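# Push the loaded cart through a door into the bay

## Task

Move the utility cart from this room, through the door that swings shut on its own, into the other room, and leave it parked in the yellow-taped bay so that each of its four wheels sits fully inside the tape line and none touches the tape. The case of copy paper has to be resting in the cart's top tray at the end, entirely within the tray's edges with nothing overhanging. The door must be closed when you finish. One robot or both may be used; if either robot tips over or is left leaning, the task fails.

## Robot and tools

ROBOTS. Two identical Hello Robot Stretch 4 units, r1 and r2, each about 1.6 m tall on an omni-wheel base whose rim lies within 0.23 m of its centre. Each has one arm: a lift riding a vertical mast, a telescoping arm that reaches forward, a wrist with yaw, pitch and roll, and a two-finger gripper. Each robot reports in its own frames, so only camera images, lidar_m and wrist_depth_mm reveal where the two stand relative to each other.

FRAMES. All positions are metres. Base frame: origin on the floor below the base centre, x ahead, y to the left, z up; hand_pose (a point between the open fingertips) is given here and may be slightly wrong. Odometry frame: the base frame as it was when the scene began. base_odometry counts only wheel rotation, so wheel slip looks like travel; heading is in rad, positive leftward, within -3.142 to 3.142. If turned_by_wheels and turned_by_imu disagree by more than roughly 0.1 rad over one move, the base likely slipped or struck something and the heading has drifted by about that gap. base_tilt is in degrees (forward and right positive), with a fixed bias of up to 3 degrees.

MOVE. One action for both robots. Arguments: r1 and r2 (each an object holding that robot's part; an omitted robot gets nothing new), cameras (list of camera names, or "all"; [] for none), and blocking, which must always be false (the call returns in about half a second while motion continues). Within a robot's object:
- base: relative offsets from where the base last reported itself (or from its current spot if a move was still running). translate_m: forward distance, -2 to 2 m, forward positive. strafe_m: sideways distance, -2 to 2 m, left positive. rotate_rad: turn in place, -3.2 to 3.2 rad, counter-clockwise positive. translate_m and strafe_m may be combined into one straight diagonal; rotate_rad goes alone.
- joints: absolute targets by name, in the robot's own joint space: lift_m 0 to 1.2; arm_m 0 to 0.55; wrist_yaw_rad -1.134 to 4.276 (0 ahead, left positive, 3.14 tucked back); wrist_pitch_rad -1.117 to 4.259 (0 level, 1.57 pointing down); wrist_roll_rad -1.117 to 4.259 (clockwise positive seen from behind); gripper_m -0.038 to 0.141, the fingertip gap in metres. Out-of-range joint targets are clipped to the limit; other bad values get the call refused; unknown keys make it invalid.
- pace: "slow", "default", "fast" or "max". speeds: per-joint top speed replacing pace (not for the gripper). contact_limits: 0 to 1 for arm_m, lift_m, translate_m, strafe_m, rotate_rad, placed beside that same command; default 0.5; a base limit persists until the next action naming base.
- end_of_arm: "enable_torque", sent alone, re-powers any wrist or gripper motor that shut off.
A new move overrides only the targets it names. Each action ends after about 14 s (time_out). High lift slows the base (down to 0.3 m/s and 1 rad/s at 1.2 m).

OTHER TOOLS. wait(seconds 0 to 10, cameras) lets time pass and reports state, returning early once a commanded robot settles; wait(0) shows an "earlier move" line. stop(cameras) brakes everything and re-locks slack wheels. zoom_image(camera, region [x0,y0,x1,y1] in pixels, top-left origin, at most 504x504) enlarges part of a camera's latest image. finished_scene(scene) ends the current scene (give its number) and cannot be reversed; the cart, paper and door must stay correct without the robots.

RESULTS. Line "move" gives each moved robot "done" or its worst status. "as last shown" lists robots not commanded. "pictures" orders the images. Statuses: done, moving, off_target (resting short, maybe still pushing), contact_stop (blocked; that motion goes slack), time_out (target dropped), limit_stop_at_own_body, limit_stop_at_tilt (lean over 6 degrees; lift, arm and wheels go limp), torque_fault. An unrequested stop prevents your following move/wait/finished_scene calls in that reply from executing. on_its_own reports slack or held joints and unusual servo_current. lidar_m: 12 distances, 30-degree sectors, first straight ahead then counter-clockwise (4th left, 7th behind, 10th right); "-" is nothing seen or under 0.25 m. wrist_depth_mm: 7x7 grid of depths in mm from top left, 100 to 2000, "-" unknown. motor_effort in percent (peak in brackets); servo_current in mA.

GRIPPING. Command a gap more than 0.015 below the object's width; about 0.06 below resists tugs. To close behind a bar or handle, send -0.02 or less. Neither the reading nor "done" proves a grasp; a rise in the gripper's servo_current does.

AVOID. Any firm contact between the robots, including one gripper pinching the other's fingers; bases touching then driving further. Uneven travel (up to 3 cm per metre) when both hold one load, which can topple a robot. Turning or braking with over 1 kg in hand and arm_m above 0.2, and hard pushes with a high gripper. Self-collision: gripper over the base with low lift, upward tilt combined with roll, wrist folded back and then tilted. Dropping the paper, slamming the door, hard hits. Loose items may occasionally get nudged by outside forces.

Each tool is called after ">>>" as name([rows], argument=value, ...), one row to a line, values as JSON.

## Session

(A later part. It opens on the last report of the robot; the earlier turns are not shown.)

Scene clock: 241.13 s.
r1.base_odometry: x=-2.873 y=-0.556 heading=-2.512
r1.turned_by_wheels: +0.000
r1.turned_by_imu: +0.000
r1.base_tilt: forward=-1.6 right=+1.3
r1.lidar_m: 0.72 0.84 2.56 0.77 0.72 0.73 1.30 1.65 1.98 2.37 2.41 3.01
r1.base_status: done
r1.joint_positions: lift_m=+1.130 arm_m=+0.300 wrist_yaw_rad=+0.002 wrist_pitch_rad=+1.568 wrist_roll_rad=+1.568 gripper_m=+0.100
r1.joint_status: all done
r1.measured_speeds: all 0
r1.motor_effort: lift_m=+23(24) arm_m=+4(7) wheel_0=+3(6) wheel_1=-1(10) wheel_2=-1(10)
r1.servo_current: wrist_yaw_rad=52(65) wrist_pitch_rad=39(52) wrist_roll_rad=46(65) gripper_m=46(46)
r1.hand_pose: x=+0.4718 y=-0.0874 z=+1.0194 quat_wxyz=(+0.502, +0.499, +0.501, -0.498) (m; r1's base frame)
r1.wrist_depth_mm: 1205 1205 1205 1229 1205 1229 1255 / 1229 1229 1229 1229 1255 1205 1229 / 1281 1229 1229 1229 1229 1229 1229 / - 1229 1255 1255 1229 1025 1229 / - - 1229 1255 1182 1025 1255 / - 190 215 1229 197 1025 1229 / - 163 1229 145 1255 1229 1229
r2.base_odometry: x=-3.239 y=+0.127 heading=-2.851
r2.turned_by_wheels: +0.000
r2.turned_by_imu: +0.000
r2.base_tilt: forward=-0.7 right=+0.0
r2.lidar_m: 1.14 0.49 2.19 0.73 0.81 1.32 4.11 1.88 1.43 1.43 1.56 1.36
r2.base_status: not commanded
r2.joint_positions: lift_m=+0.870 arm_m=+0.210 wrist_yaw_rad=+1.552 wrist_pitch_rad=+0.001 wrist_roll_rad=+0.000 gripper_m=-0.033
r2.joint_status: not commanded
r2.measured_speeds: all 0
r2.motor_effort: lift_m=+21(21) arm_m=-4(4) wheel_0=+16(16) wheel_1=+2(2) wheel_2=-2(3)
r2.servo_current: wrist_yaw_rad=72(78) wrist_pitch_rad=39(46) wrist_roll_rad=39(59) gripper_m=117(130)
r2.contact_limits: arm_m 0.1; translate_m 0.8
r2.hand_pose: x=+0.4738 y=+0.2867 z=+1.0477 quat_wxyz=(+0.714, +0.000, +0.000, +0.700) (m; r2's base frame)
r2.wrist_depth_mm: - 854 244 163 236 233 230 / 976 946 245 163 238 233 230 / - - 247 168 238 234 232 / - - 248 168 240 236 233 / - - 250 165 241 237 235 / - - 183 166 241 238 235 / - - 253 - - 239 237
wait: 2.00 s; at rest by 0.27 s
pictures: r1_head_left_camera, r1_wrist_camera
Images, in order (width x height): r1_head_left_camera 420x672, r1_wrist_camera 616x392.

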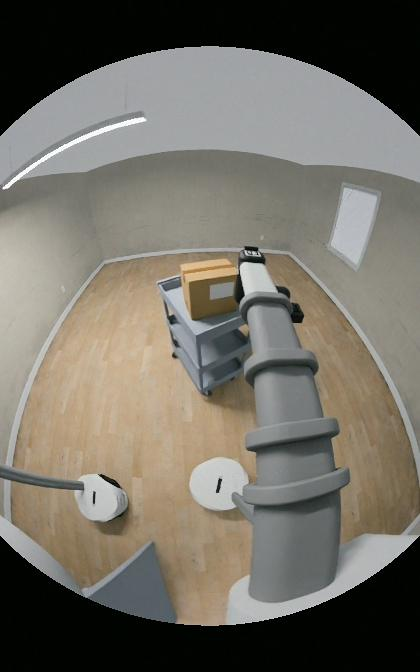

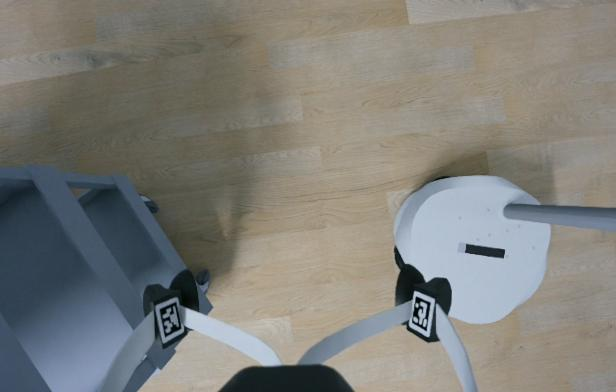

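>>> move(blocking=false, cameras=[], r1={"base":{"rotate_rad":0.58},"joints":{"arm_m":0.05,"lift_m":1.19}})

>>> wait(seconds=4, cameras=[])

>>> wait(seconds=1.5, cameras=["r1_head_left_camera","r1_head_right_camera","r1_wrist_camera"])

>>> zoom_image(camera="r1_head_right_camera", region=[100, 220, 340, 440])

Scene clock: 265.73 s.
move: r1 moving
r1.base_odometry: x=-2.873 y=-0.556 heading=-2.360
r1.turned_by_wheels: +0.153
r1.turned_by_imu: +0.153
r1.base_tilt: forward=-1.6 right=+1.3
r1.lidar_m: 0.75 3.29 2.45 0.72 0.74 0.78 - 1.63 2.28 2.37 2.50 0.92
r1.base_status: rotate_rad moving
r1.joint_positions: lift_m=+1.167 arm_m=+0.249 wrist_yaw_rad=+0.002 wrist_pitch_rad=+1.568 wrist_roll_rad=+1.568 gripper_m=+0.100
r1.joint_status: lift_m moving; arm_m moving
r1.measured_speeds: translate_m=+0.000 strafe_m=+0.001 rotate_rad=+0.585 lift_m=+0.124 arm_m=-0.195 wrist_yaw_rad=+0.000 wrist_pitch_rad=+0.000 wrist_roll_rad=+0.000
r1.motor_effort: lift_m=+26(27) arm_m=-2(6) wheel_0=-8(8) wheel_1=-6(7) wheel_2=-6(7)
r1.servo_current: wrist_yaw_rad=46(72) wrist_pitch_rad=39(46) wrist_roll_rad=39(72) gripper_m=46(46)
r1.hand_pose: x=+0.4211 y=-0.0874 z=+1.0564 quat_wxyz=(+0.502, +0.499, +0.501, -0.498) (m; r1's base frame)
r1.wrist_depth_mm: 1281 1281 1255 1255 1255 1281 1281 / 1229 1308 1255 1255 1281 1281 1255 / - 1255 1281 1281 1255 1281 1255 / - 1118 1281 1255 1255 1042 1255 / - - 1255 1229 1060 1042 1281 / 488 615 215 1281 198 1281 1281 / 496 1308 1255 139 1255 1281 1255
r2: as last shown
r2.lidar_m: 1.18 0.47 2.18 0.73 0.81 1.28 4.11 1.87 1.46 1.42 1.57 1.38
r2.motor_effort: lift_m=+21(21) arm_m=-3(4) wheel_0=+16(16) wheel_1=+2(2) wheel_2=-2(3)
r2.servo_current: wrist_yaw_rad=59(85) wrist_pitch_rad=33(46) wrist_roll_rad=52(59) gripper_m=130(130)
r2.contact_limits: arm_m 0.1; translate_m 0.8
r2.wrist_depth_mm: - - 244 163 236 233 229 / - - 245 163 237 234 231 / - - 246 168 238 235 231 / - - 248 168 240 236 233 / - - 250 165 241 236 235 / - - 183 166 240 239 236 / - - 252 - - 238 236
pictures: none
No camera images: "cameras" was empty.

Scene clock: 267.10 s.
earlier move: r1 done
r1.base_odometry: x=-2.873 y=-0.556 heading=-1.933
r1.turned_by_wheels: +0.427
r1.turned_by_imu: +0.429
r1.base_tilt: forward=-1.6 right=+1.2
r1.lidar_m: 0.96 2.48 0.73 0.71 0.75 1.43 1.63 2.11 2.37 2.43 3.14 0.76
r1.base_status: done
r1.joint_positions: lift_m=+1.190 arm_m=+0.050 wrist_yaw_rad=+0.002 wrist_pitch_rad=+1.568 wrist_roll_rad=+1.568 gripper_m=+0.100
r1.joint_status: all done
r1.measured_speeds: all 0
r1.motor_effort: lift_m=+24(27) arm_m=-4(7) wheel_0=-2(8) wheel_1=-2(7) wheel_2=-1(7)
r1.servo_current: wrist_yaw_rad=46(72) wrist_pitch_rad=46(46) wrist_roll_rad=52(72) gripper_m=39(46)
r1.hand_pose: x=+0.2219 y=-0.0874 z=+1.0794 quat_wxyz=(+0.502, +0.499, +0.501, -0.498) (m; r1's base frame)
r1.wrist_depth_mm: - 1255 1281 1308 1281 1281 1308 / - 1308 1308 1281 1281 1308 1281 / - 1281 1255 1281 1308 1308 1281 / 1281 1308 1281 1281 1078 1308 1308 / 1281 1281 1281 1118 1098 1308 1336 / 1308 1308 215 1336 198 1281 1281 / 1281 1281 1281 145 1281 1308 1281
r2.base_odometry: x=-3.239 y=+0.127 heading=-2.851
r2.turned_by_wheels: +0.000
r2.turned_by_imu: +0.000
r2.base_tilt: forward=-0.7 right=+0.1
r2.lidar_m: 1.15 0.49 2.16 0.73 0.83 1.27 4.12 1.83 1.45 1.43 1.55 1.38
r2.base_status: not commanded
r2.joint_positions: lift_m=+0.870 arm_m=+0.210 wrist_yaw_rad=+1.552 wrist_pitch_rad=+0.001 wrist_roll_rad=+0.000 gripper_m=-0.033
r2.joint_status: not commanded
r2.measured_speeds: all 0
r2.motor_effort: lift_m=+21(21) arm_m=-3(4) wheel_0=+15(16) wheel_1=+2(2) wheel_2=-2(3)
r2.servo_current: wrist_yaw_rad=65(85) wrist_pitch_rad=33(46) wrist_roll_rad=46(59) gripper_m=117(130)
r2.contact_limits: arm_m 0.1; translate_m 0.8
r2.hand_pose: x=+0.4738 y=+0.2867 z=+1.0477 quat_wxyz=(+0.714, +0.000, +0.000, +0.700) (m; r2's base frame)
r2.wrist_depth_mm: 842 842 244 163 236 234 229 / - - 246 163 237 234 231 / - - 246 168 239 236 231 / - - 248 168 240 235 234 / - - 250 165 241 237 234 / - - 183 166 240 238 236 / - 1025 253 - - 238 236
wait: 1.37 of 4 s (r1 has come to rest)
pictures: none
No camera images: "cameras" was empty.

Scene clock: 268.60 s.
r1.base_odometry: x=-2.873 y=-0.556 heading=-1.933
r1.turned_by_wheels: +0.000
r1.turned_by_imu: +0.000
r1.base_tilt: forward=-1.6 right=+1.2
r1.lidar_m: 0.98 2.49 0.72 0.72 0.73 1.44 1.62 2.13 2.38 2.44 3.16 0.74
r1.base_status: done
r1.joint_positions: lift_m=+1.190 arm_m=+0.050 wrist_yaw_rad=+0.002 wrist_pitch_rad=+1.568 wrist_roll_rad=+1.568 gripper_m=+0.100
r1.joint_status: all done
r1.measured_speeds: all 0
r1.motor_effort: lift_m=+24(27) arm_m=-4(7) wheel_0=-2(8) wheel_1=-2(7) wheel_2=-1(7)
r1.servo_current: wrist_yaw_rad=39(72) wrist_pitch_rad=39(46) wrist_roll_rad=39(72) gripper_m=46(46)
r1.hand_pose: x=+0.2219 y=-0.0874 z=+1.0794 quat_wxyz=(+0.502, +0.499, +0.501, -0.498) (m; r1's base frame)
r1.wrist_depth_mm: - 1281 1229 1308 1281 1281 1308 / - 1255 1308 1308 1308 1281 1336 / - 1255 1281 1281 1281 1281 1281 / 1308 1281 1308 1308 1098 1308 1308 / 1255 1281 1281 1118 1078 1281 1336 / 1255 1308 215 1308 198 1336 1336 / 1229 1308 1281 145 1281 1281 1281
r2.base_odometry: x=-3.239 y=+0.127 heading=-2.851
r2.turned_by_wheels: +0.000
r2.turned_by_imu: +0.000
r2.base_tilt: forward=-0.7 right=+0.0
r2.lidar_m: 1.15 0.48 2.16 0.72 0.81 1.31 4.09 1.86 1.48 1.42 1.57 1.36
r2.base_status: not commanded
r2.joint_positions: lift_m=+0.870 arm_m=+0.210 wrist_yaw_rad=+1.552 wrist_pitch_rad=+0.001 wrist_roll_rad=+0.000 gripper_m=-0.033
r2.joint_status: not commanded
r2.measured_speeds: all 0
r2.motor_effort: lift_m=+21(21) arm_m=-3(4) wheel_0=+16(16) wheel_1=+2(2) wheel_2=-2(3)
r2.servo_current: wrist_yaw_rad=65(85) wrist_pitch_rad=39(46) wrist_roll_rad=46(59) gripper_m=117(130)
r2.contact_limits: arm_m 0.1; translate_m 0.8
r2.hand_pose: x=+0.4738 y=+0.2867 z=+1.0477 quat_wxyz=(+0.714, +0.000, +0.000, +0.700) (m; r2's base frame)
r2.wrist_depth_mm: 842 866 244 163 236 233 229 / - - 245 163 236 234 231 / - - 247 168 239 236 232 / - - 248 168 241 236 233 / - - 251 165 242 236 235 / - - 183 165 241 237 235 / - 1008 253 - - 238 237
wait: 1.50 s; at rest by 0.27 s
pictures: r1_head_left_camera, r1_head_right_camera, r1_wrist_camera
Images, in order (width x height): r1_head_left_camera 420x672, r1_head_right_camera 420x672, r1_wrist_camera 616x392.

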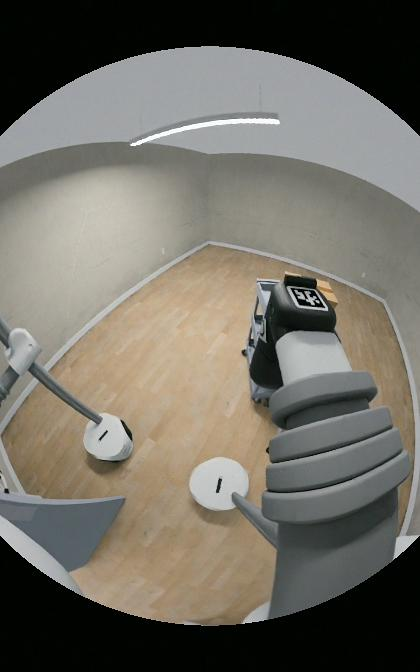

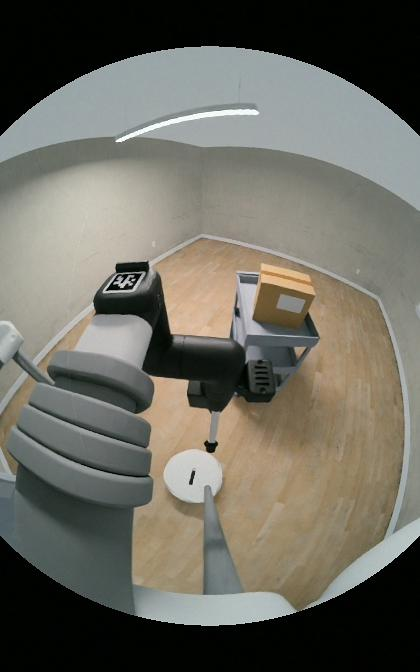

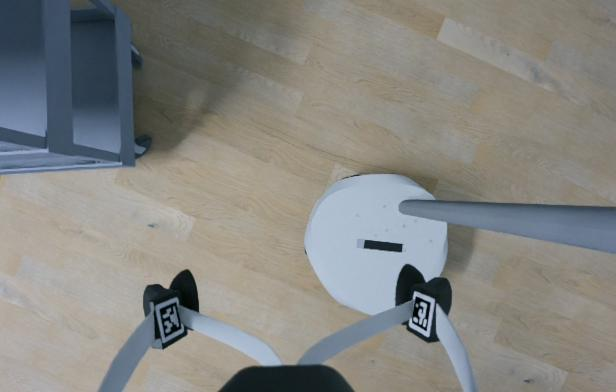

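Scaled by 2.100 from the camera's 420x672 image, which has a finer 600x960 frame.

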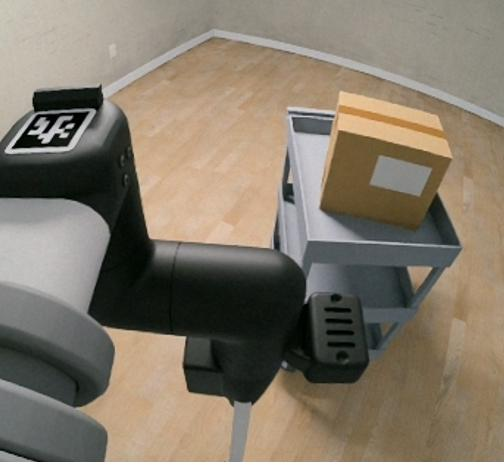

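>>> move(blocking=false, cameras=[], r1={"base":{"strafe_m":-0.27},"joints":{"arm_m":0.15}})

>>> wait(seconds=2, cameras=[])

>>> wait(seconds=1.5, cameras=["r1_head_left_camera","r1_head_right_camera","r1_wrist_camera"])

Scene clock: 282.43 s.
move: r1 moving
r1.base_odometry: x=-2.907 y=-0.543 heading=-1.933
r1.turned_by_wheels: +0.000
r1.turned_by_imu: +0.000
r1.base_tilt: forward=-1.6 right=+1.3
r1.lidar_m: 0.81 2.54 0.75 0.76 0.78 1.50 1.59 2.15 2.36 2.41 3.11 0.73
r1.base_status: strafe_m moving
r1.joint_positions: lift_m=+1.190 arm_m=+0.101 wrist_yaw_rad=+0.002 wrist_pitch_rad=+1.568 wrist_roll_rad=+1.568 gripper_m=+0.100
r1.joint_status: arm_m moving
r1.measured_speeds: translate_m=+0.000 strafe_m=-0.141 rotate_rad=-0.001 lift_m=+0.000 arm_m=+0.195 wrist_yaw_rad=+0.000 wrist_pitch_rad=+0.000 wrist_roll_rad=+0.000
r1.motor_effort: lift_m=+24(24) arm_m=+5(8) wheel_0=+10(11) wheel_1=-10(10) wheel_2=+0(1)
r1.servo_current: wrist_yaw_rad=46(65) wrist_pitch_rad=33(46) wrist_roll_rad=52(59) gripper_m=46(46)
r1.hand_pose: x=+0.2726 y=-0.0874 z=+1.0794 quat_wxyz=(+0.502, +0.499, +0.501, -0.498) (m; r1's base frame)
r1.wrist_depth_mm: - 1281 1281 1281 1255 1281 1336 / - 1281 1281 1281 1308 1308 1308 / - 1229 1308 1281 1308 1308 1336 / 1281 1281 1308 1281 1078 1308 1308 / 1281 1281 1281 1308 1098 1281 1281 / 1281 1308 216 1281 198 1308 1308 / 1281 1281 1281 145 1336 1281 1308
r2: as last shown
r2.lidar_m: 1.11 0.47 2.18 0.75 0.85 1.31 4.13 1.87 1.45 1.44 1.56 1.39
r2.motor_effort: lift_m=+21(21) arm_m=-3(4) wheel_0=+16(16) wheel_1=+2(2) wheel_2=-3(3)
r2.servo_current: wrist_yaw_rad=65(78) wrist_pitch_rad=39(46) wrist_roll_rad=52(52) gripper_m=117(130)
r2.contact_limits: arm_m 0.1; translate_m 0.8
r2.wrist_depth_mm: - 904 244 163 236 234 230 / - - 247 163 238 235 231 / - - 247 168 238 235 232 / - - 248 168 240 236 234 / - - 248 165 242 237 234 / - - 183 166 241 237 235 / - 1060 254 - - 238 237
pictures: none
No camera images: "cameras" was empty.

Scene clock: 284.17 s.
earlier move: r1 done
r1.base_odometry: x=-3.126 y=-0.461 heading=-1.933
r1.turned_by_wheels: +0.000
r1.turned_by_imu: -0.001
r1.base_tilt: forward=-1.6 right=+1.3
r1.lidar_m: 0.68 2.78 1.01 0.98 1.02 1.67 1.68 2.25 2.15 2.21 2.85 0.72
r1.base_status: done
r1.joint_positions: lift_m=+1.190 arm_m=+0.150 wrist_yaw_rad=+0.002 wrist_pitch_rad=+1.568 wrist_roll_rad=+1.568 gripper_m=+0.100
r1.joint_status: all done
r1.measured_speeds: all 0
r1.motor_effort: lift_m=+24(24) arm_m=+4(8) wheel_0=+1(11) wheel_1=+1(11) wheel_2=+0(1)
r1.servo_current: wrist_yaw_rad=39(78) wrist_pitch_rad=46(46) wrist_roll_rad=65(65) gripper_m=39(46)
r1.hand_pose: x=+0.3218 y=-0.0874 z=+1.0794 quat_wxyz=(+0.502, +0.499, +0.501, -0.498) (m; r1's base frame)
r1.wrist_depth_mm: 1281 1281 1308 1308 1308 1308 1281 / - 1308 1308 1308 1308 1308 1281 / - 1138 1308 1281 1281 1281 1281 / - 1138 1308 1281 1098 1336 1308 / - 1281 1308 1281 1098 1078 1308 / 1281 1308 215 1281 198 1308 1308 / 1308 1281 1281 145 1308 1281 1308
r2.base_odometry: x=-3.239 y=+0.127 heading=-2.851
r2.turned_by_wheels: +0.000
r2.turned_by_imu: +0.000
r2.base_tilt: forward=-0.7 right=+0.0
r2.lidar_m: 1.17 0.49 2.17 1.00 1.07 1.29 4.11 1.84 1.49 1.43 1.56 1.38
r2.base_status: not commanded
r2.joint_positions: lift_m=+0.870 arm_m=+0.210 wrist_yaw_rad=+1.552 wrist_pitch_rad=+0.001 wrist_roll_rad=+0.000 gripper_m=-0.033
r2.joint_status: not commanded
r2.measured_speeds: all 0
r2.motor_effort: lift_m=+21(21) arm_m=-3(4) wheel_0=+15(16) wheel_1=+2(2) wheel_2=-2(3)
r2.servo_current: wrist_yaw_rad=78(85) wrist_pitch_rad=39(52) wrist_roll_rad=52(59) gripper_m=130(130)
r2.contact_limits: arm_m 0.1; translate_m 0.8
r2.hand_pose: x=+0.4738 y=+0.2867 z=+1.0477 quat_wxyz=(+0.714, +0.000, +0.000, +0.700) (m; r2's base frame)
r2.wrist_depth_mm: - - 246 163 236 232 229 / - 1229 244 164 237 234 230 / - - 247 168 239 235 231 / - - 248 168 241 236 234 / - - 251 164 242 237 235 / - - 183 166 241 238 236 / - - 253 - - 238 238
wait: 1.73 of 2 s (r1 has come to rest)
pictures: none
No camera images: "cameras" was empty.

Scene clock: 285.67 s.
r1.base_odometry: x=-3.126 y=-0.461 heading=-1.933
r1.turned_by_wheels: +0.000
r1.turned_by_imu: +0.000
r1.base_tilt: forward=-1.6 right=+1.3
r1.lidar_m: 0.68 2.77 1.00 0.96 1.02 1.67 1.68 2.26 2.14 2.20 2.85 0.72
r1.base_status: done
r1.joint_positions: lift_m=+1.190 arm_m=+0.150 wrist_yaw_rad=+0.002 wrist_pitch_rad=+1.568 wrist_roll_rad=+1.568 gripper_m=+0.100
r1.joint_status: all done
r1.measured_speeds: all 0
r1.motor_effort: lift_m=+24(24) arm_m=+4(8) wheel_0=+2(11) wheel_1=+1(11) wheel_2=+0(1)
r1.servo_current: wrist_yaw_rad=33(78) wrist_pitch_rad=39(46) wrist_roll_rad=39(65) gripper_m=46(46)
r1.hand_pose: x=+0.3218 y=-0.0874 z=+1.0794 quat_wxyz=(+0.502, +0.499, +0.501, -0.498) (m; r1's base frame)
r1.wrist_depth_mm: 1281 1308 1308 1308 1308 1308 1308 / - 1255 1281 1281 1281 1281 1308 / - 1138 1308 1308 1281 1308 1281 / - 1138 1281 1281 1078 1308 1281 / - 1308 1281 1281 1078 1098 1281 / 1281 1281 216 1308 197 1281 1281 / 1281 1308 1281 145 1336 1308 1281
r2.base_odometry: x=-3.239 y=+0.127 heading=-2.851
r2.turned_by_wheels: +0.000
r2.turned_by_imu: +0.000
r2.base_tilt: forward=-0.7 right=+0.1
r2.lidar_m: 1.12 0.48 2.20 1.01 1.05 1.32 4.12 1.86 1.46 1.42 1.54 1.36
r2.base_status: not commanded
r2.joint_positions: lift_m=+0.870 arm_m=+0.210 wrist_yaw_rad=+1.552 wrist_pitch_rad=+0.001 wrist_roll_rad=+0.000 gripper_m=-0.033
r2.joint_status: not commanded
r2.measured_speeds: all 0
r2.motor_effort: lift_m=+21(21) arm_m=-3(4) wheel_0=+16(16) wheel_1=+2(2) wheel_2=-2(3)
r2.servo_current: wrist_yaw_rad=72(85) wrist_pitch_rad=39(52) wrist_roll_rad=52(59) gripper_m=124(130)
r2.contact_limits: arm_m 0.1; translate_m 0.8
r2.hand_pose: x=+0.4738 y=+0.2867 z=+1.0477 quat_wxyz=(+0.714, +0.000, +0.000, +0.700) (m; r2's base frame)
r2.wrist_depth_mm: - - 244 163 236 234 229 / - 1255 246 163 237 235 229 / - - 246 168 238 236 232 / - - 248 168 240 236 234 / - - 249 165 242 238 235 / - - 183 166 240 238 236 / - - 254 - - 239 237
wait: 1.50 s; at rest by 0.27 s
pictures: r1_head_left_camera, r1_head_right_camera, r1_wrist_camera
Images, in order (width x height): r1_head_left_camera 420x672, r1_head_right_camera 420x672, r1_wrist_camera 616x392.

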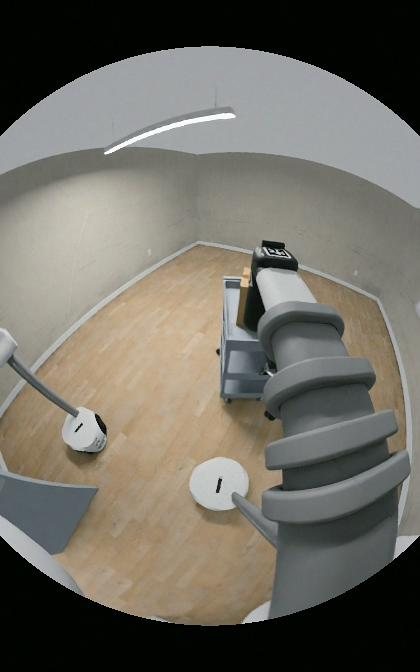

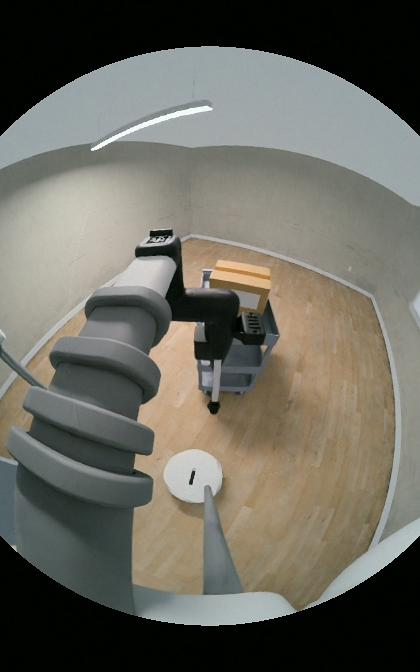

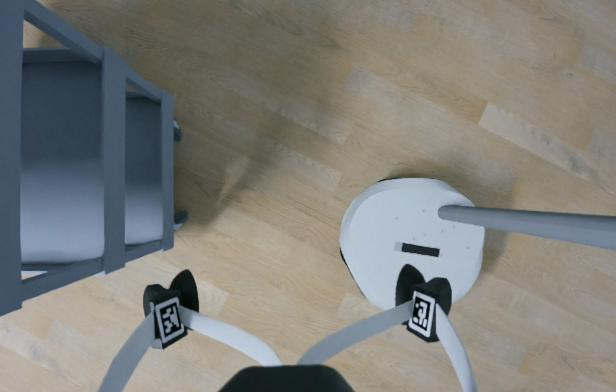

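>>> move(blocking=false, cameras=[], r1={"base":{"strafe_m":-0.1,"translate_m":0.14},"joints":{"arm_m":0.27},"pace":"slow"})

>>> wait(seconds=3, cameras=[])

>>> wait(seconds=1.5, cameras=["r1_head_left_camera","r1_head_right_camera","r1_wrist_camera"])

>>> zoom_image(camera="r1_head_left_camera", region=[140, 200, 340, 400])

>>> zoom_image(camera="r1_head_right_camera", region=[110, 200, 310, 400])

Scene clock: 304.87 s.
move: r1 moving
r1.base_odometry: x=-3.137 y=-0.468 heading=-1.933
r1.turned_by_wheels: +0.000
r1.turned_by_imu: +0.000
r1.base_tilt: forward=-1.6 right=+1.3
r1.lidar_m: 0.66 2.73 1.02 0.98 1.04 1.67 1.71 2.24 2.13 2.20 2.82 0.72
r1.base_status: translate_m moving; strafe_m moving
r1.joint_positions: lift_m=+1.190 arm_m=+0.163 wrist_yaw_rad=+0.002 wrist_pitch_rad=+1.568 wrist_roll_rad=+1.568 gripper_m=+0.100
r1.joint_status: arm_m moving
r1.measured_speeds: translate_m=+0.044 strafe_m=-0.030 rotate_rad=+0.003 lift_m=+0.000 arm_m=+0.049 wrist_yaw_rad=+0.000 wrist_pitch_rad=+0.000 wrist_roll_rad=+0.000
r1.motor_effort: lift_m=+24(24) arm_m=+5(7) wheel_0=+5(9) wheel_1=-2(4) wheel_2=-4(7)
r1.servo_current: wrist_yaw_rad=46(52) wrist_pitch_rad=46(52) wrist_roll_rad=52(65) gripper_m=33(46)
r1.hand_pose: x=+0.3345 y=-0.0874 z=+1.0794 quat_wxyz=(+0.502, +0.499, +0.501, -0.498) (m; r1's base frame)
r1.wrist_depth_mm: 512 1308 1308 1281 1255 1281 1308 / 512 1308 1281 1281 1281 1281 1308 / 517 - 1308 1281 1336 1336 1336 / 517 - 1308 1308 1078 1308 1281 / 517 1060 1281 1255 1098 1078 1281 / 1281 1255 215 1281 198 1281 1308 / 1255 1308 1308 145 1308 1308 1281
r2: as last shown
r2.base_tilt: forward=-0.7 right=+0.0
r2.lidar_m: 1.18 0.48 2.19 0.99 1.06 1.29 4.12 1.87 1.47 1.44 1.57 1.37
r2.motor_effort: lift_m=+20(21) arm_m=-4(4) wheel_0=+16(16) wheel_1=+2(2) wheel_2=-2(3)
r2.servo_current: wrist_yaw_rad=72(72) wrist_pitch_rad=33(46) wrist_roll_rad=46(59) gripper_m=124(124)
r2.contact_limits: arm_m 0.1; translate_m 0.8
r2.wrist_depth_mm: - - 244 163 236 233 230 / - 1229 245 163 237 234 230 / - - 247 168 239 235 231 / - - 248 169 240 236 234 / - - 250 165 243 238 234 / - - 183 167 240 239 235 / - - 253 - - 239 237
pictures: none
No camera images: "cameras" was empty.

Scene clock: 307.27 s.
earlier move: r1 done
r1.base_odometry: x=-3.268 y=-0.556 heading=-1.933
r1.turned_by_wheels: +0.000
r1.turned_by_imu: -0.001
r1.base_tilt: forward=-1.6 right=+1.3
r1.lidar_m: 0.55 2.80 2.61 1.05 1.14 1.84 1.86 2.24 2.11 2.18 2.78 0.57
r1.base_status: done
r1.joint_positions: lift_m=+1.190 arm_m=+0.270 wrist_yaw_rad=+0.002 wrist_pitch_rad=+1.568 wrist_roll_rad=+1.568 gripper_m=+0.100
r1.joint_status: all done
r1.measured_speeds: all 0
r1.motor_effort: lift_m=+24(24) arm_m=+4(7) wheel_0=+2(9) wheel_1=-3(5) wheel_2=-1(7)
r1.servo_current: wrist_yaw_rad=46(72) wrist_pitch_rad=33(52) wrist_roll_rad=52(65) gripper_m=46(52)
r1.hand_pose: x=+0.4418 y=-0.0874 z=+1.0794 quat_wxyz=(+0.502, +0.499, +0.501, -0.498) (m; r1's base frame)
r1.wrist_depth_mm: 492 504 1308 1308 1308 1336 1308 / 508 504 759 1336 1281 1308 1281 / 399 508 759 1281 1281 1308 1308 / 424 508 1118 1281 1308 1098 1281 / 442 504 1098 1281 1098 1078 1308 / 466 504 211 1308 198 1281 1281 / 504 504 477 145 1308 1281 1281
r2.base_odometry: x=-3.239 y=+0.127 heading=-2.851
r2.turned_by_wheels: +0.000
r2.turned_by_imu: +0.000
r2.base_tilt: forward=-0.7 right=+0.1
r2.lidar_m: 1.14 0.47 2.19 1.07 1.07 1.32 4.11 1.86 1.42 1.43 1.56 1.40
r2.base_status: not commanded
r2.joint_positions: lift_m=+0.870 arm_m=+0.210 wrist_yaw_rad=+1.552 wrist_pitch_rad=+0.001 wrist_roll_rad=+0.000 gripper_m=-0.033
r2.joint_status: not commanded
r2.measured_speeds: all 0
r2.motor_effort: lift_m=+21(21) arm_m=-4(4) wheel_0=+16(16) wheel_1=+2(2) wheel_2=-2(3)
r2.servo_current: wrist_yaw_rad=72(85) wrist_pitch_rad=39(46) wrist_roll_rad=46(59) gripper_m=124(130)
r2.contact_limits: arm_m 0.1; translate_m 0.8
r2.hand_pose: x=+0.4738 y=+0.2867 z=+1.0477 quat_wxyz=(+0.714, +0.000, +0.000, +0.700) (m; r2's base frame)
r2.wrist_depth_mm: - - 244 163 236 233 230 / - - 245 163 238 235 231 / - - 248 168 238 236 231 / - - 248 168 239 236 234 / - - 250 165 241 237 234 / - - 183 167 241 238 236 / - - 253 - - 239 237
wait: 2.40 of 3 s (r1 has come to rest)
pictures: none
No camera images: "cameras" was empty.

Scene clock: 308.77 s.
r1.base_odometry: x=-3.268 y=-0.556 heading=-1.933
r1.turned_by_wheels: +0.000
r1.turned_by_imu: +0.000
r1.base_tilt: forward=-1.6 right=+1.3
r1.lidar_m: 0.54 2.80 2.62 1.05 1.13 1.81 1.85 2.28 2.11 2.16 2.79 0.59
r1.base_status: done
r1.joint_positions: lift_m=+1.190 arm_m=+0.270 wrist_yaw_rad=+0.002 wrist_pitch_rad=+1.568 wrist_roll_rad=+1.568 gripper_m=+0.100
r1.joint_status: all done
r1.measured_speeds: all 0
r1.motor_effort: lift_m=+24(24) arm_m=+4(7) wheel_0=+2(9) wheel_1=-3(5) wheel_2=-1(7)
r1.servo_current: wrist_yaw_rad=65(72) wrist_pitch_rad=39(52) wrist_roll_rad=46(65) gripper_m=39(52)
r1.hand_pose: x=+0.4418 y=-0.0874 z=+1.0794 quat_wxyz=(+0.502, +0.499, +0.501, -0.498) (m; r1's base frame)
r1.wrist_depth_mm: 492 500 1281 1281 1281 1281 1308 / 500 504 741 1308 1281 1281 1281 / 399 504 750 1281 1281 1281 1281 / 427 508 1098 1281 1308 1078 1281 / 445 504 1098 1281 1098 1078 1281 / 462 508 212 1308 198 1336 1281 / 504 504 480 145 1255 1281 1281
r2.base_odometry: x=-3.239 y=+0.127 heading=-2.851
r2.turned_by_wheels: +0.000
r2.turned_by_imu: +0.000
r2.base_tilt: forward=-0.7 right=+0.1
r2.lidar_m: 1.14 0.49 2.16 1.09 1.09 1.31 4.13 1.86 1.46 1.42 1.56 1.38
r2.base_status: not commanded
r2.joint_positions: lift_m=+0.870 arm_m=+0.210 wrist_yaw_rad=+1.552 wrist_pitch_rad=+0.001 wrist_roll_rad=+0.000 gripper_m=-0.033
r2.joint_status: not commanded
r2.measured_speeds: all 0
r2.motor_effort: lift_m=+20(21) arm_m=-3(4) wheel_0=+16(16) wheel_1=+2(2) wheel_2=-2(3)
r2.servo_current: wrist_yaw_rad=65(85) wrist_pitch_rad=39(46) wrist_roll_rad=39(59) gripper_m=124(130)
r2.contact_limits: arm_m 0.1; translate_m 0.8
r2.hand_pose: x=+0.4738 y=+0.2867 z=+1.0477 quat_wxyz=(+0.714, +0.000, +0.000, +0.700) (m; r2's base frame)
r2.wrist_depth_mm: - - 245 163 236 234 230 / - - 244 163 237 234 230 / - - 246 168 238 235 233 / - - 248 168 241 235 233 / - - 251 165 242 238 235 / - - 183 166 240 238 236 / - - 253 - - 238 237
wait: 1.50 s; at rest by 0.27 s
pictures: r1_head_left_camera, r1_head_right_camera, r1_wrist_camera
Images, in order (width x height): r1_head_left_camera 420x672, r1_head_right_camera 420x672, r1_wrist_camera 616x392.

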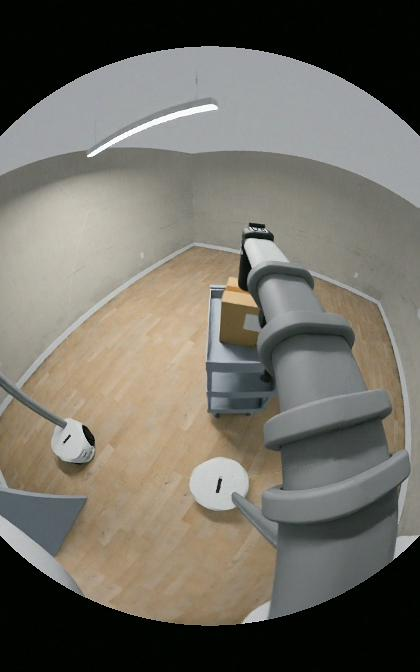

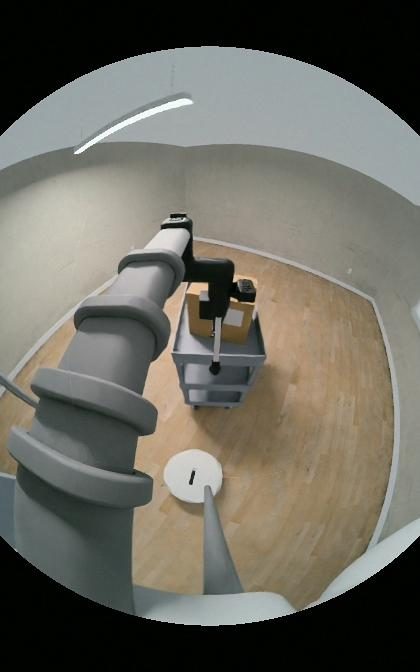

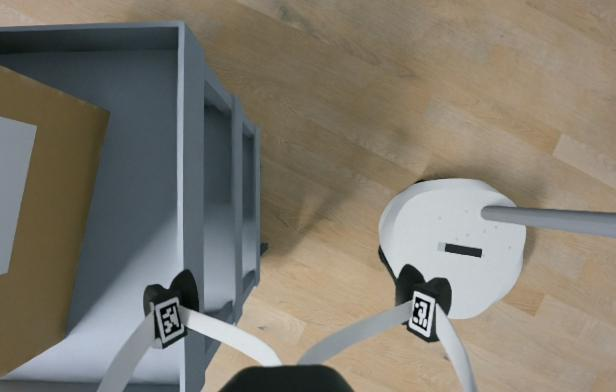

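Scaled by 2.520 from the camera's 420x672 image, which has a finer 600x960 frame.

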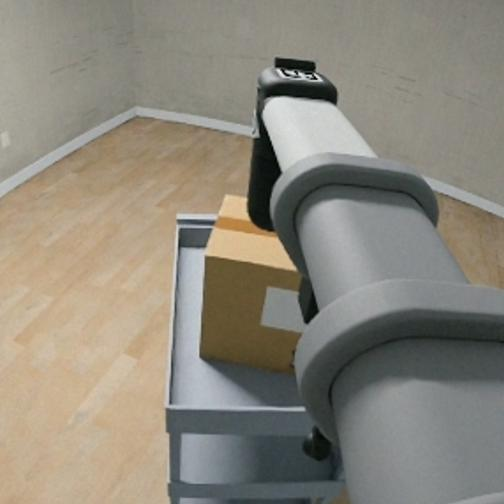

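Scaled by 2.520 from the camera's 420x672 image, which has a finer 600x960 frame.

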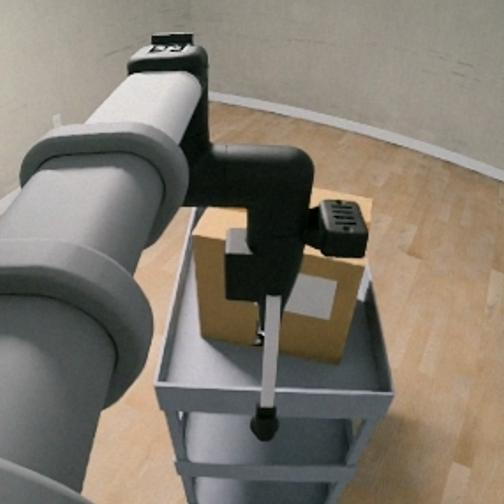

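>>> move(blocking=false, cameras=[], r1={"base":{"translate_m":0.1},"joints":{"arm_m":0.3},"pace":"slow"})

>>> wait(seconds=2, cameras=[])

>>> wait(seconds=1, cameras=["r1_wrist_camera"])

Scene clock: 322.27 s.
move: r1 moving
r1.base_odometry: x=-3.273 y=-0.568 heading=-1.932
r1.turned_by_wheels: +0.000
r1.turned_by_imu: +0.000
r1.base_tilt: forward=-1.6 right=+1.2
r1.lidar_m: 0.52 2.80 2.60 1.05 1.14 1.82 1.86 2.27 2.09 2.15 2.79 0.55
r1.base_status: translate_m moving
r1.joint_positions: lift_m=+1.190 arm_m=+0.283 wrist_yaw_rad=+0.002 wrist_pitch_rad=+1.568 wrist_roll_rad=+1.568 gripper_m=+0.100
r1.joint_status: arm_m moving
r1.measured_speeds: translate_m=+0.049 strafe_m=+0.000 rotate_rad=+0.001 lift_m=+0.000 arm_m=+0.049 wrist_yaw_rad=+0.000 wrist_pitch_rad=+0.000 wrist_roll_rad=+0.000
r1.motor_effort: lift_m=+24(24) arm_m=+7(7) wheel_0=+6(8) wheel_1=+6(7) wheel_2=-6(6)
r1.servo_current: wrist_yaw_rad=59(65) wrist_pitch_rad=46(46) wrist_roll_rad=39(59) gripper_m=46(46)
r1.hand_pose: x=+0.4545 y=-0.0874 z=+1.0794 quat_wxyz=(+0.502, +0.499, +0.501, -0.498) (m; r1's base frame)
r1.wrist_depth_mm: 492 504 1281 1255 1255 1308 1281 / 382 504 504 1281 1281 1308 1281 / 366 504 508 1308 1281 1308 1308 / 389 504 508 1281 1281 1098 1308 / 413 504 500 1281 1098 1078 1308 / 433 504 211 1255 197 1281 1308 / 504 504 504 145 1308 1281 1255
r2: as last shown
r2.lidar_m: 1.16 0.48 2.18 1.08 1.06 1.29 4.10 1.87 1.47 1.44 1.56 1.38
r2.motor_effort: lift_m=+20(21) arm_m=-3(4) wheel_0=+16(16) wheel_1=+2(2) wheel_2=-3(3)
r2.servo_current: wrist_yaw_rad=72(78) wrist_pitch_rad=39(46) wrist_roll_rad=46(65) gripper_m=117(124)
r2.contact_limits: arm_m 0.1; translate_m 0.8
r2.wrist_depth_mm: - - 244 163 236 233 229 / - - 246 163 236 234 231 / - - 247 168 239 235 232 / - - 249 168 241 236 233 / - - 250 165 242 237 235 / - - 183 166 240 238 235 / - - 253 - - 238 236
pictures: none
No camera images: "cameras" was empty.

Scene clock: 324.03 s.
earlier move: r1 done
r1.base_odometry: x=-3.304 y=-0.650 heading=-1.933
r1.turned_by_wheels: +0.000
r1.turned_by_imu: -0.001
r1.base_tilt: forward=-1.6 right=+1.3
r1.lidar_m: 0.44 2.79 2.58 1.05 1.17 1.92 1.94 2.29 2.15 2.20 2.80 0.46
r1.base_status: done
r1.joint_positions: lift_m=+1.190 arm_m=+0.300 wrist_yaw_rad=+0.002 wrist_pitch_rad=+1.568 wrist_roll_rad=+1.568 gripper_m=+0.100
r1.joint_status: all done
r1.measured_speeds: all 0
r1.motor_effort: lift_m=+24(24) arm_m=+4(7) wheel_0=+2(8) wheel_1=+2(7) wheel_2=-3(7)
r1.servo_current: wrist_yaw_rad=52(65) wrist_pitch_rad=33(52) wrist_roll_rad=59(72) gripper_m=39(46)
r1.hand_pose: x=+0.4718 y=-0.0874 z=+1.0794 quat_wxyz=(+0.502, +0.499, +0.501, -0.498) (m; r1's base frame)
r1.wrist_depth_mm: 228 433 508 1281 1308 1308 1308 / 228 296 508 1308 1308 1281 1281 / 229 320 512 1308 1308 1308 1308 / 228 334 504 1281 1308 1098 1281 / 241 368 504 1281 1182 1078 1281 / 253 332 508 504 198 1098 1281 / 265 336 504 140 1308 1281 1281
r2.base_odometry: x=-3.239 y=+0.127 heading=-2.851
r2.turned_by_wheels: +0.000
r2.turned_by_imu: +0.000
r2.base_tilt: forward=-0.7 right=+0.1
r2.lidar_m: 1.14 0.49 2.18 1.10 1.08 1.32 4.11 1.86 1.48 1.44 1.57 1.39
r2.base_status: not commanded
r2.joint_positions: lift_m=+0.870 arm_m=+0.210 wrist_yaw_rad=+1.552 wrist_pitch_rad=+0.001 wrist_roll_rad=+0.000 gripper_m=-0.033
r2.joint_status: not commanded
r2.measured_speeds: all 0
r2.motor_effort: lift_m=+21(21) arm_m=-3(4) wheel_0=+16(16) wheel_1=+2(2) wheel_2=-2(3)
r2.servo_current: wrist_yaw_rad=72(78) wrist_pitch_rad=39(46) wrist_roll_rad=39(65) gripper_m=117(130)
r2.contact_limits: arm_m 0.1; translate_m 0.8
r2.hand_pose: x=+0.4738 y=+0.2867 z=+1.0477 quat_wxyz=(+0.714, +0.000, +0.000, +0.700) (m; r2's base frame)
r2.wrist_depth_mm: - - 245 163 237 233 230 / - - 244 163 236 234 231 / - - 246 168 239 235 231 / - - 247 168 239 236 233 / - - 249 165 242 237 235 / - - 183 166 241 238 236 / - 1281 253 - - 238 237
wait: 1.77 of 2 s (r1 has come to rest)
pictures: none
No camera images: "cameras" was empty.

Scene clock: 325.03 s.
r1.base_odometry: x=-3.304 y=-0.650 heading=-1.933
r1.turned_by_wheels: +0.000
r1.turned_by_imu: +0.000
r1.base_tilt: forward=-1.6 right=+1.3
r1.lidar_m: 0.44 2.74 2.57 1.06 1.18 1.94 1.94 2.29 2.15 2.22 2.83 0.49
r1.base_status: done
r1.joint_positions: lift_m=+1.190 arm_m=+0.300 wrist_yaw_rad=+0.002 wrist_pitch_rad=+1.568 wrist_roll_rad=+1.568 gripper_m=+0.100
r1.joint_status: all done
r1.measured_speeds: all 0
r1.motor_effort: lift_m=+24(24) arm_m=+4(7) wheel_0=+2(8) wheel_1=+2(7) wheel_2=-3(7)
r1.servo_current: wrist_yaw_rad=52(65) wrist_pitch_rad=39(52) wrist_roll_rad=65(72) gripper_m=39(46)
r1.hand_pose: x=+0.4718 y=-0.0874 z=+1.0794 quat_wxyz=(+0.502, +0.499, +0.501, -0.498) (m; r1's base frame)
r1.wrist_depth_mm: 228 436 500 1281 1281 1281 1308 / 229 297 504 1281 1336 1308 1281 / 227 322 504 1308 1281 1308 1255 / 227 336 508 1308 1308 1078 1308 / 241 370 504 1281 1205 1098 1308 / 252 325 508 504 197 1060 1308 / 265 336 508 140 1281 1281 1308
r2.base_odometry: x=-3.239 y=+0.127 heading=-2.851
r2.turned_by_wheels: +0.000
r2.turned_by_imu: +0.000
r2.base_tilt: forward=-0.7 right=+0.0
r2.lidar_m: 1.17 0.47 2.19 1.12 1.06 1.32 4.11 1.85 1.47 1.44 1.54 1.37
r2.base_status: not commanded
r2.joint_positions: lift_m=+0.870 arm_m=+0.210 wrist_yaw_rad=+1.552 wrist_pitch_rad=+0.001 wrist_roll_rad=+0.000 gripper_m=-0.033
r2.joint_status: not commanded
r2.measured_speeds: all 0
r2.motor_effort: lift_m=+20(21) arm_m=-4(4) wheel_0=+16(16) wheel_1=+2(2) wheel_2=-2(3)
r2.servo_current: wrist_yaw_rad=72(78) wrist_pitch_rad=39(46) wrist_roll_rad=52(65) gripper_m=124(130)
r2.contact_limits: arm_m 0.1; translate_m 0.8
r2.hand_pose: x=+0.4738 y=+0.2867 z=+1.0477 quat_wxyz=(+0.714, +0.000, +0.000, +0.700) (m; r2's base frame)
r2.wrist_depth_mm: - - 244 163 236 233 230 / - - 245 163 236 234 231 / - - 246 168 238 235 232 / - - 248 168 239 236 234 / - - 250 165 242 237 235 / - - 183 167 240 238 236 / - 1281 253 - - 238 236
wait: 1.00 s; at rest by 0.27 s
pictures: r1_wrist_camera
Images, in order (width x height): r1_wrist_camera 616x392.

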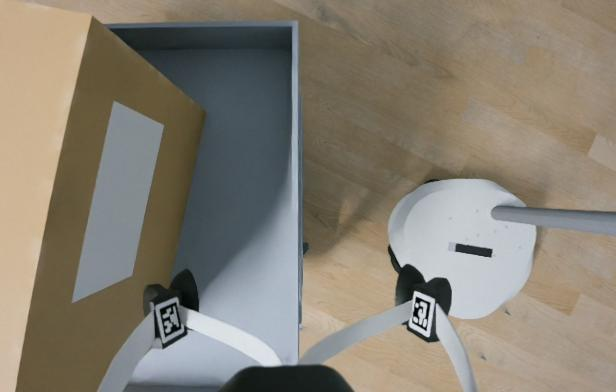

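>>> move(blocking=false, cameras=[], r1={"joints":{"lift_m":0.925},"speeds":{"lift_m":0.12},"contact_limits":{"lift_m":0.2}})

>>> wait(seconds=4, cameras=["r1_wrist_camera","r1_head_right_camera"])

Scene clock: 331.30 s.
move: r1 moving
r1.base_odometry: x=-3.304 y=-0.650 heading=-1.933
r1.turned_by_wheels: +0.000
r1.turned_by_imu: +0.000
r1.base_tilt: forward=-1.6 right=+1.3
r1.lidar_m: 0.44 2.73 2.58 1.06 1.17 1.92 1.94 2.30 2.13 2.20 2.79 0.47
r1.base_status: not commanded
r1.joint_positions: lift_m=+1.154 arm_m=+0.300 wrist_yaw_rad=+0.002 wrist_pitch_rad=+1.568 wrist_roll_rad=+1.568 gripper_m=+0.100
r1.joint_status: lift_m moving
r1.measured_speeds: translate_m=+0.000 strafe_m=+0.000 rotate_rad=+0.000 lift_m=-0.120 arm_m=+0.000 wrist_yaw_rad=+0.000 wrist_pitch_rad=+0.000 wrist_roll_rad=+0.000
r1.motor_effort: lift_m=+11(22) arm_m=+4(5) wheel_0=+2(3) wheel_1=+1(2) wheel_2=-3(3)
r1.servo_current: wrist_yaw_rad=46(59) wrist_pitch_rad=46(46) wrist_roll_rad=52(65) gripper_m=39(46)
r1.contact_limits: lift_m 0.2
r1.hand_pose: x=+0.4718 y=-0.0874 z=+1.0439 quat_wxyz=(+0.502, +0.499, +0.501, -0.498) (m; r1's base frame)
r1.wrist_depth_mm: 200 410 469 1255 1281 1281 1255 / 207 296 477 1255 1281 1281 1255 / 214 320 477 1281 1281 1255 1255 / 224 336 473 1205 1255 1060 1255 / 241 370 473 1255 1182 1078 1255 / 252 325 477 473 197 1042 1281 / 265 336 473 140 1255 1281 1281
r2: as last shown
r2.base_tilt: forward=-0.7 right=+0.1
r2.lidar_m: 1.15 0.49 2.23 1.13 1.08 1.33 4.15 1.88 1.47 1.42 1.55 1.40
r2.motor_effort: lift_m=+21(21) arm_m=-4(4) wheel_0=+16(16) wheel_1=+2(2) wheel_2=-2(3)
r2.servo_current: wrist_yaw_rad=65(72) wrist_pitch_rad=33(46) wrist_roll_rad=33(52) gripper_m=130(130)
r2.contact_limits: arm_m 0.1; translate_m 0.8
r2.wrist_depth_mm: - - 244 163 236 233 230 / 1205 - 245 163 236 233 231 / - - 247 168 239 235 231 / - - 249 168 240 236 233 / - - 249 165 241 237 235 / - - 184 166 240 239 236 / - 1308 253 - - 239 236
pictures: none
No camera images: "cameras" was empty.

Scene clock: 333.70 s.
earlier move: r1 done
r1.base_odometry: x=-3.304 y=-0.650 heading=-1.933
r1.turned_by_wheels: +0.000
r1.turned_by_imu: +0.000
r1.base_tilt: forward=-1.6 right=+1.3
r1.lidar_m: 0.46 2.75 2.58 1.06 1.17 1.95 1.96 2.30 2.15 2.18 2.81 0.48
r1.base_status: not commanded
r1.joint_positions: lift_m=+0.925 arm_m=+0.300 wrist_yaw_rad=+0.002 wrist_pitch_rad=+1.568 wrist_roll_rad=+1.568 gripper_m=+0.100
r1.joint_status: all done
r1.measured_speeds: all 0
r1.motor_effort: lift_m=+12(22) arm_m=+4(5) wheel_0=+2(3) wheel_1=+1(2) wheel_2=-3(4)
r1.servo_current: wrist_yaw_rad=46(65) wrist_pitch_rad=46(46) wrist_roll_rad=46(65) gripper_m=39(46)
r1.contact_limits: lift_m 0.2
r1.hand_pose: x=+0.4718 y=-0.0874 z=+0.8153 quat_wxyz=(+0.502, +0.499, +0.501, -0.498) (m; r1's base frame)
r1.wrist_depth_mm: 200 242 242 1042 1042 1025 1042 / 205 242 242 1025 1042 1042 1042 / 213 242 241 1025 1042 1025 1025 / 230 241 244 1025 1042 831 820 / 242 242 242 991 1025 820 831 / 241 242 243 243 198 831 820 / 242 242 242 139 1042 1042 1060
r2.base_odometry: x=-3.239 y=+0.127 heading=-2.851
r2.turned_by_wheels: +0.000
r2.turned_by_imu: +0.000
r2.base_tilt: forward=-0.6 right=+0.1
r2.lidar_m: 1.13 0.49 2.20 1.14 1.07 1.30 4.14 1.85 1.48 1.41 1.55 1.38
r2.base_status: not commanded
r2.joint_positions: lift_m=+0.870 arm_m=+0.210 wrist_yaw_rad=+1.552 wrist_pitch_rad=+0.001 wrist_roll_rad=+0.000 gripper_m=-0.033
r2.joint_status: not commanded
r2.measured_speeds: all 0
r2.motor_effort: lift_m=+21(21) arm_m=-3(4) wheel_0=+16(16) wheel_1=+2(2) wheel_2=-2(3)
r2.servo_current: wrist_yaw_rad=65(85) wrist_pitch_rad=39(46) wrist_roll_rad=46(59) gripper_m=124(130)
r2.contact_limits: arm_m 0.1; translate_m 0.8
r2.hand_pose: x=+0.4738 y=+0.2867 z=+1.0477 quat_wxyz=(+0.714, +0.000, +0.000, +0.700) (m; r2's base frame)
r2.wrist_depth_mm: - - 243 163 236 234 229 / - - 246 163 237 234 231 / - - 247 168 239 235 232 / - - 247 168 241 236 231 / - - 250 165 241 237 235 / - - 183 166 239 238 236 / - 1308 253 - - 238 236
wait: 2.40 of 4 s (r1 has come to rest)
pictures: r1_head_right_camera, r1_wrist_camera
Images, in order (width x height): r1_head_right_camera 420x672, r1_wrist_camera 616x392.

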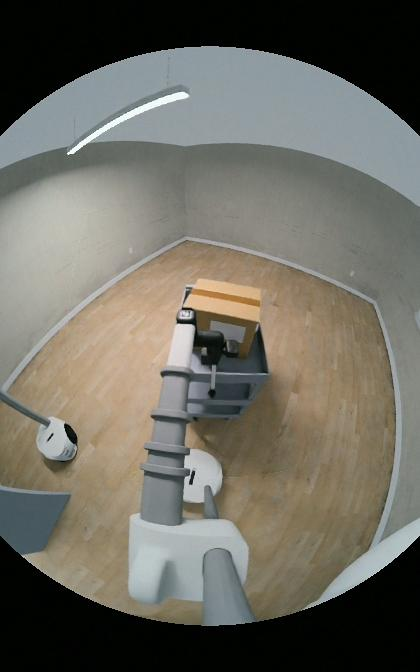

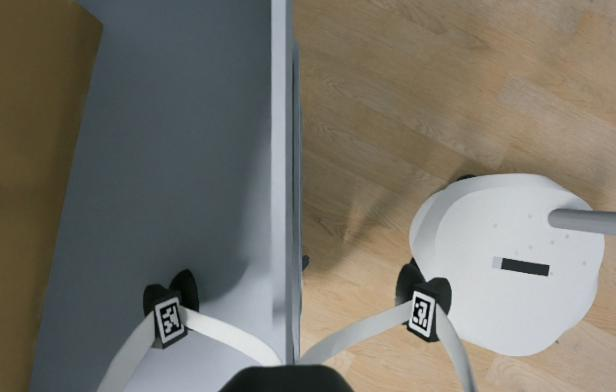

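Rim between fingers. Grip, then start pulling.

>>> move(blocking=false, cameras=[], r1={"joints":{"gripper_m":-0.035}})

>>> wait(seconds=3, cameras=["r1_wrist_camera"])

>>> wait(seconds=2, cameras=["r1_wrist_camera","r1_head_left_camera"])

Scene clock: 340.03 s.
move: r1 moving
r1.base_odometry: x=-3.304 y=-0.650 heading=-1.933
r1.turned_by_wheels: +0.000
r1.turned_by_imu: +0.000
r1.base_tilt: forward=-1.6 right=+1.2
r1.lidar_m: 0.45 2.77 2.57 1.06 1.14 1.92 1.95 2.29 2.15 2.20 2.79 0.48
r1.base_status: not commanded
r1.joint_positions: lift_m=+0.925 arm_m=+0.300 wrist_yaw_rad=+0.002 wrist_pitch_rad=+1.568 wrist_roll_rad=+1.568 gripper_m=+0.084
r1.joint_status: gripper_m moving
r1.measured_speeds: all 0
r1.motor_effort: lift_m=+12(12) arm_m=+4(5) wheel_0=+2(3) wheel_1=+2(2) wheel_2=-3(3)
r1.servo_current: wrist_yaw_rad=59(59) wrist_pitch_rad=46(52) wrist_roll_rad=46(46) gripper_m=98(98)
r1.contact_limits: lift_m 0.2
r1.hand_pose: x=+0.4718 y=-0.0874 z=+0.8153 quat_wxyz=(+0.502, +0.499, +0.501, -0.498) (m; r1's base frame)
r1.wrist_depth_mm: 201 242 242 1042 1042 1042 1025 / 206 243 243 1042 1025 1042 1042 / 213 242 243 1025 1042 1042 1025 / 231 243 242 1042 1025 809 831 / 243 241 242 1025 1025 820 820 / 242 242 225 243 198 831 809 / 241 243 244 144 1042 1025 1060
r2: as last shown
r2.base_tilt: forward=-0.7 right=+0.0
r2.lidar_m: 1.15 0.47 2.16 1.12 1.08 1.30 4.11 1.87 1.45 1.44 1.55 1.39
r2.motor_effort: lift_m=+21(21) arm_m=-3(4) wheel_0=+16(16) wheel_1=+2(2) wheel_2=-2(2)
r2.servo_current: wrist_yaw_rad=72(78) wrist_pitch_rad=46(46) wrist_roll_rad=46(59) gripper_m=124(124)
r2.contact_limits: arm_m 0.1; translate_m 0.8
r2.wrist_depth_mm: - - 244 163 236 233 229 / - - 245 163 236 233 230 / - - 247 168 239 236 231 / - - 247 168 239 236 234 / - - 250 165 241 237 234 / - - 183 167 240 238 236 / - 1281 253 - - 239 237
pictures: none
No camera images: "cameras" was empty.

Scene clock: 341.57 s.
earlier move: r1 done
r1.base_odometry: x=-3.304 y=-0.650 heading=-1.933
r1.turned_by_wheels: +0.000
r1.turned_by_imu: +0.000
r1.base_tilt: forward=-1.5 right=+1.3
r1.lidar_m: 0.45 2.77 2.58 1.06 1.19 1.92 1.95 2.31 2.15 2.19 2.78 0.47
r1.base_status: not commanded
r1.joint_positions: lift_m=+0.925 arm_m=+0.300 wrist_yaw_rad=+0.002 wrist_pitch_rad=+1.567 wrist_roll_rad=+1.568 gripper_m=-0.034
r1.joint_status: all done
r1.measured_speeds: all 0
r1.motor_effort: lift_m=+15(15) arm_m=-4(5) wheel_0=+2(3) wheel_1=+2(2) wheel_2=-2(3)
r1.servo_current: wrist_yaw_rad=33(59) wrist_pitch_rad=46(52) wrist_roll_rad=46(78) gripper_m=72(137)
r1.contact_limits: lift_m 0.2
r1.hand_pose: x=+0.4723 y=-0.0874 z=+0.8151 quat_wxyz=(+0.502, +0.500, +0.500, -0.498) (m; r1's base frame)
r1.wrist_depth_mm: 199 242 241 1025 1025 1025 1042 / 204 241 243 1042 1042 1025 1025 / 211 242 242 1042 1008 1025 1008 / 222 242 242 1042 1008 831 809 / 229 242 242 1025 1042 831 820 / 243 243 204 186 946 820 820 / 242 154 242 173 173 1025 1025
r2.base_odometry: x=-3.239 y=+0.127 heading=-2.851
r2.turned_by_wheels: +0.000
r2.turned_by_imu: +0.000
r2.base_tilt: forward=-0.7 right=+0.1
r2.lidar_m: 1.16 0.48 2.20 1.13 1.08 1.30 4.11 1.86 1.46 1.41 1.56 1.41
r2.base_status: not commanded
r2.joint_positions: lift_m=+0.870 arm_m=+0.210 wrist_yaw_rad=+1.552 wrist_pitch_rad=+0.001 wrist_roll_rad=+0.000 gripper_m=-0.033
r2.joint_status: not commanded
r2.measured_speeds: all 0
r2.motor_effort: lift_m=+21(21) arm_m=-3(4) wheel_0=+16(16) wheel_1=+2(2) wheel_2=-2(3)
r2.servo_current: wrist_yaw_rad=72(78) wrist_pitch_rad=46(46) wrist_roll_rad=59(59) gripper_m=124(130)
r2.contact_limits: arm_m 0.1; translate_m 0.8
r2.hand_pose: x=+0.4738 y=+0.2867 z=+1.0477 quat_wxyz=(+0.714, +0.000, +0.000, +0.700) (m; r2's base frame)
r2.wrist_depth_mm: - - 244 163 236 233 229 / - - 245 163 237 234 229 / - - 247 168 238 234 231 / - - 247 168 241 236 233 / - - 251 165 242 237 235 / - - 184 166 241 239 235 / - 1308 252 - - 239 237
wait: 1.53 of 3 s (r1 has come to rest)
pictures: r1_wrist_camera
Images, in order (width x height): r1_wrist_camera 616x392.

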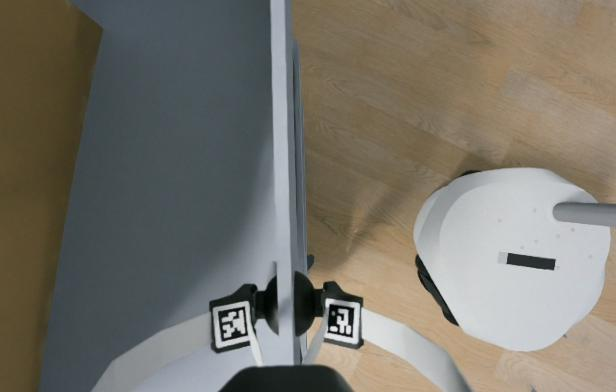

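Scene clock: 343.57 s.
r1.base_odometry: x=-3.304 y=-0.650 heading=-1.933
r1.turned_by_wheels: +0.000
r1.turned_by_imu: +0.000
r1.base_tilt: forward=-1.6 right=+1.3
r1.lidar_m: 0.43 2.75 2.57 1.06 1.15 1.92 1.95 2.27 2.14 2.21 2.83 0.49
r1.base_status: not commanded
r1.joint_positions: lift_m=+0.925 arm_m=+0.300 wrist_yaw_rad=+0.002 wrist_pitch_rad=+1.567 wrist_roll_rad=+1.568 gripper_m=-0.034
r1.joint_status: all done
r1.measured_speeds: all 0
r1.motor_effort: lift_m=+15(15) arm_m=-4(5) wheel_0=+2(3) wheel_1=+2(2) wheel_2=-2(3)
r1.servo_current: wrist_yaw_rad=65(59) wrist_pitch_rad=46(52) wrist_roll_rad=39(78) gripper_m=78(137)
r1.contact_limits: lift_m 0.2
r1.hand_pose: x=+0.4723 y=-0.0874 z=+0.8151 quat_wxyz=(+0.502, +0.500, +0.500, -0.498) (m; r1's base frame)
r1.wrist_depth_mm: 199 241 241 1042 1025 1008 1025 / 204 241 241 1008 1008 1025 1042 / 211 242 242 1042 1042 1025 1025 / 221 243 241 1025 1025 820 820 / 229 242 242 1025 1025 820 831 / 242 242 205 185 917 831 820 / 242 154 242 172 172 1025 1025
r2.base_odometry: x=-3.239 y=+0.127 heading=-2.851
r2.turned_by_wheels: +0.000
r2.turned_by_imu: +0.000
r2.base_tilt: forward=-0.7 right=+0.0
r2.lidar_m: 1.14 0.45 2.19 1.13 1.06 1.32 4.12 1.86 1.46 1.44 1.55 1.40
r2.base_status: not commanded
r2.joint_positions: lift_m=+0.870 arm_m=+0.210 wrist_yaw_rad=+1.552 wrist_pitch_rad=+0.001 wrist_roll_rad=+0.000 gripper_m=-0.033
r2.joint_status: not commanded
r2.measured_speeds: all 0
r2.motor_effort: lift_m=+20(21) arm_m=-3(4) wheel_0=+16(16) wheel_1=+2(2) wheel_2=-2(3)
r2.servo_current: wrist_yaw_rad=72(78) wrist_pitch_rad=39(46) wrist_roll_rad=46(59) gripper_m=124(130)
r2.contact_limits: arm_m 0.1; translate_m 0.8
r2.hand_pose: x=+0.4738 y=+0.2867 z=+1.0477 quat_wxyz=(+0.714, +0.000, +0.000, +0.700) (m; r2's base frame)
r2.wrist_depth_mm: - - 244 163 236 233 229 / - - 245 163 237 233 231 / - - 247 168 239 236 232 / - - 248 168 240 236 234 / - - 249 165 242 237 235 / - - 183 167 241 238 236 / - 1308 253 - - 238 237
wait: 2.00 s; at rest by 0.27 s
pictures: r1_head_left_camera, r1_wrist_camera
Images, in order (width x height): r1_head_left_camera 420x672, r1_wrist_camera 616x392.

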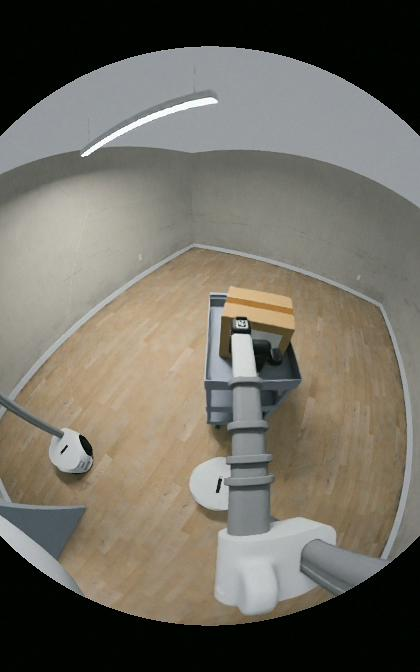

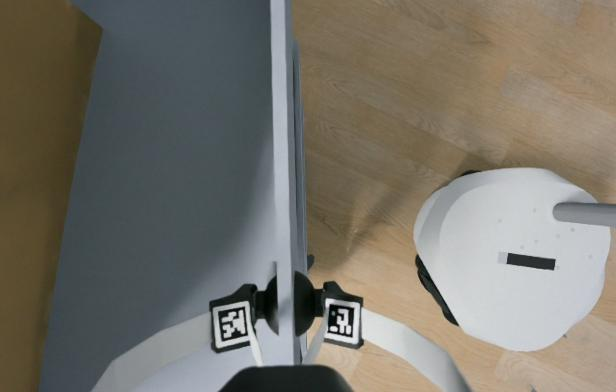

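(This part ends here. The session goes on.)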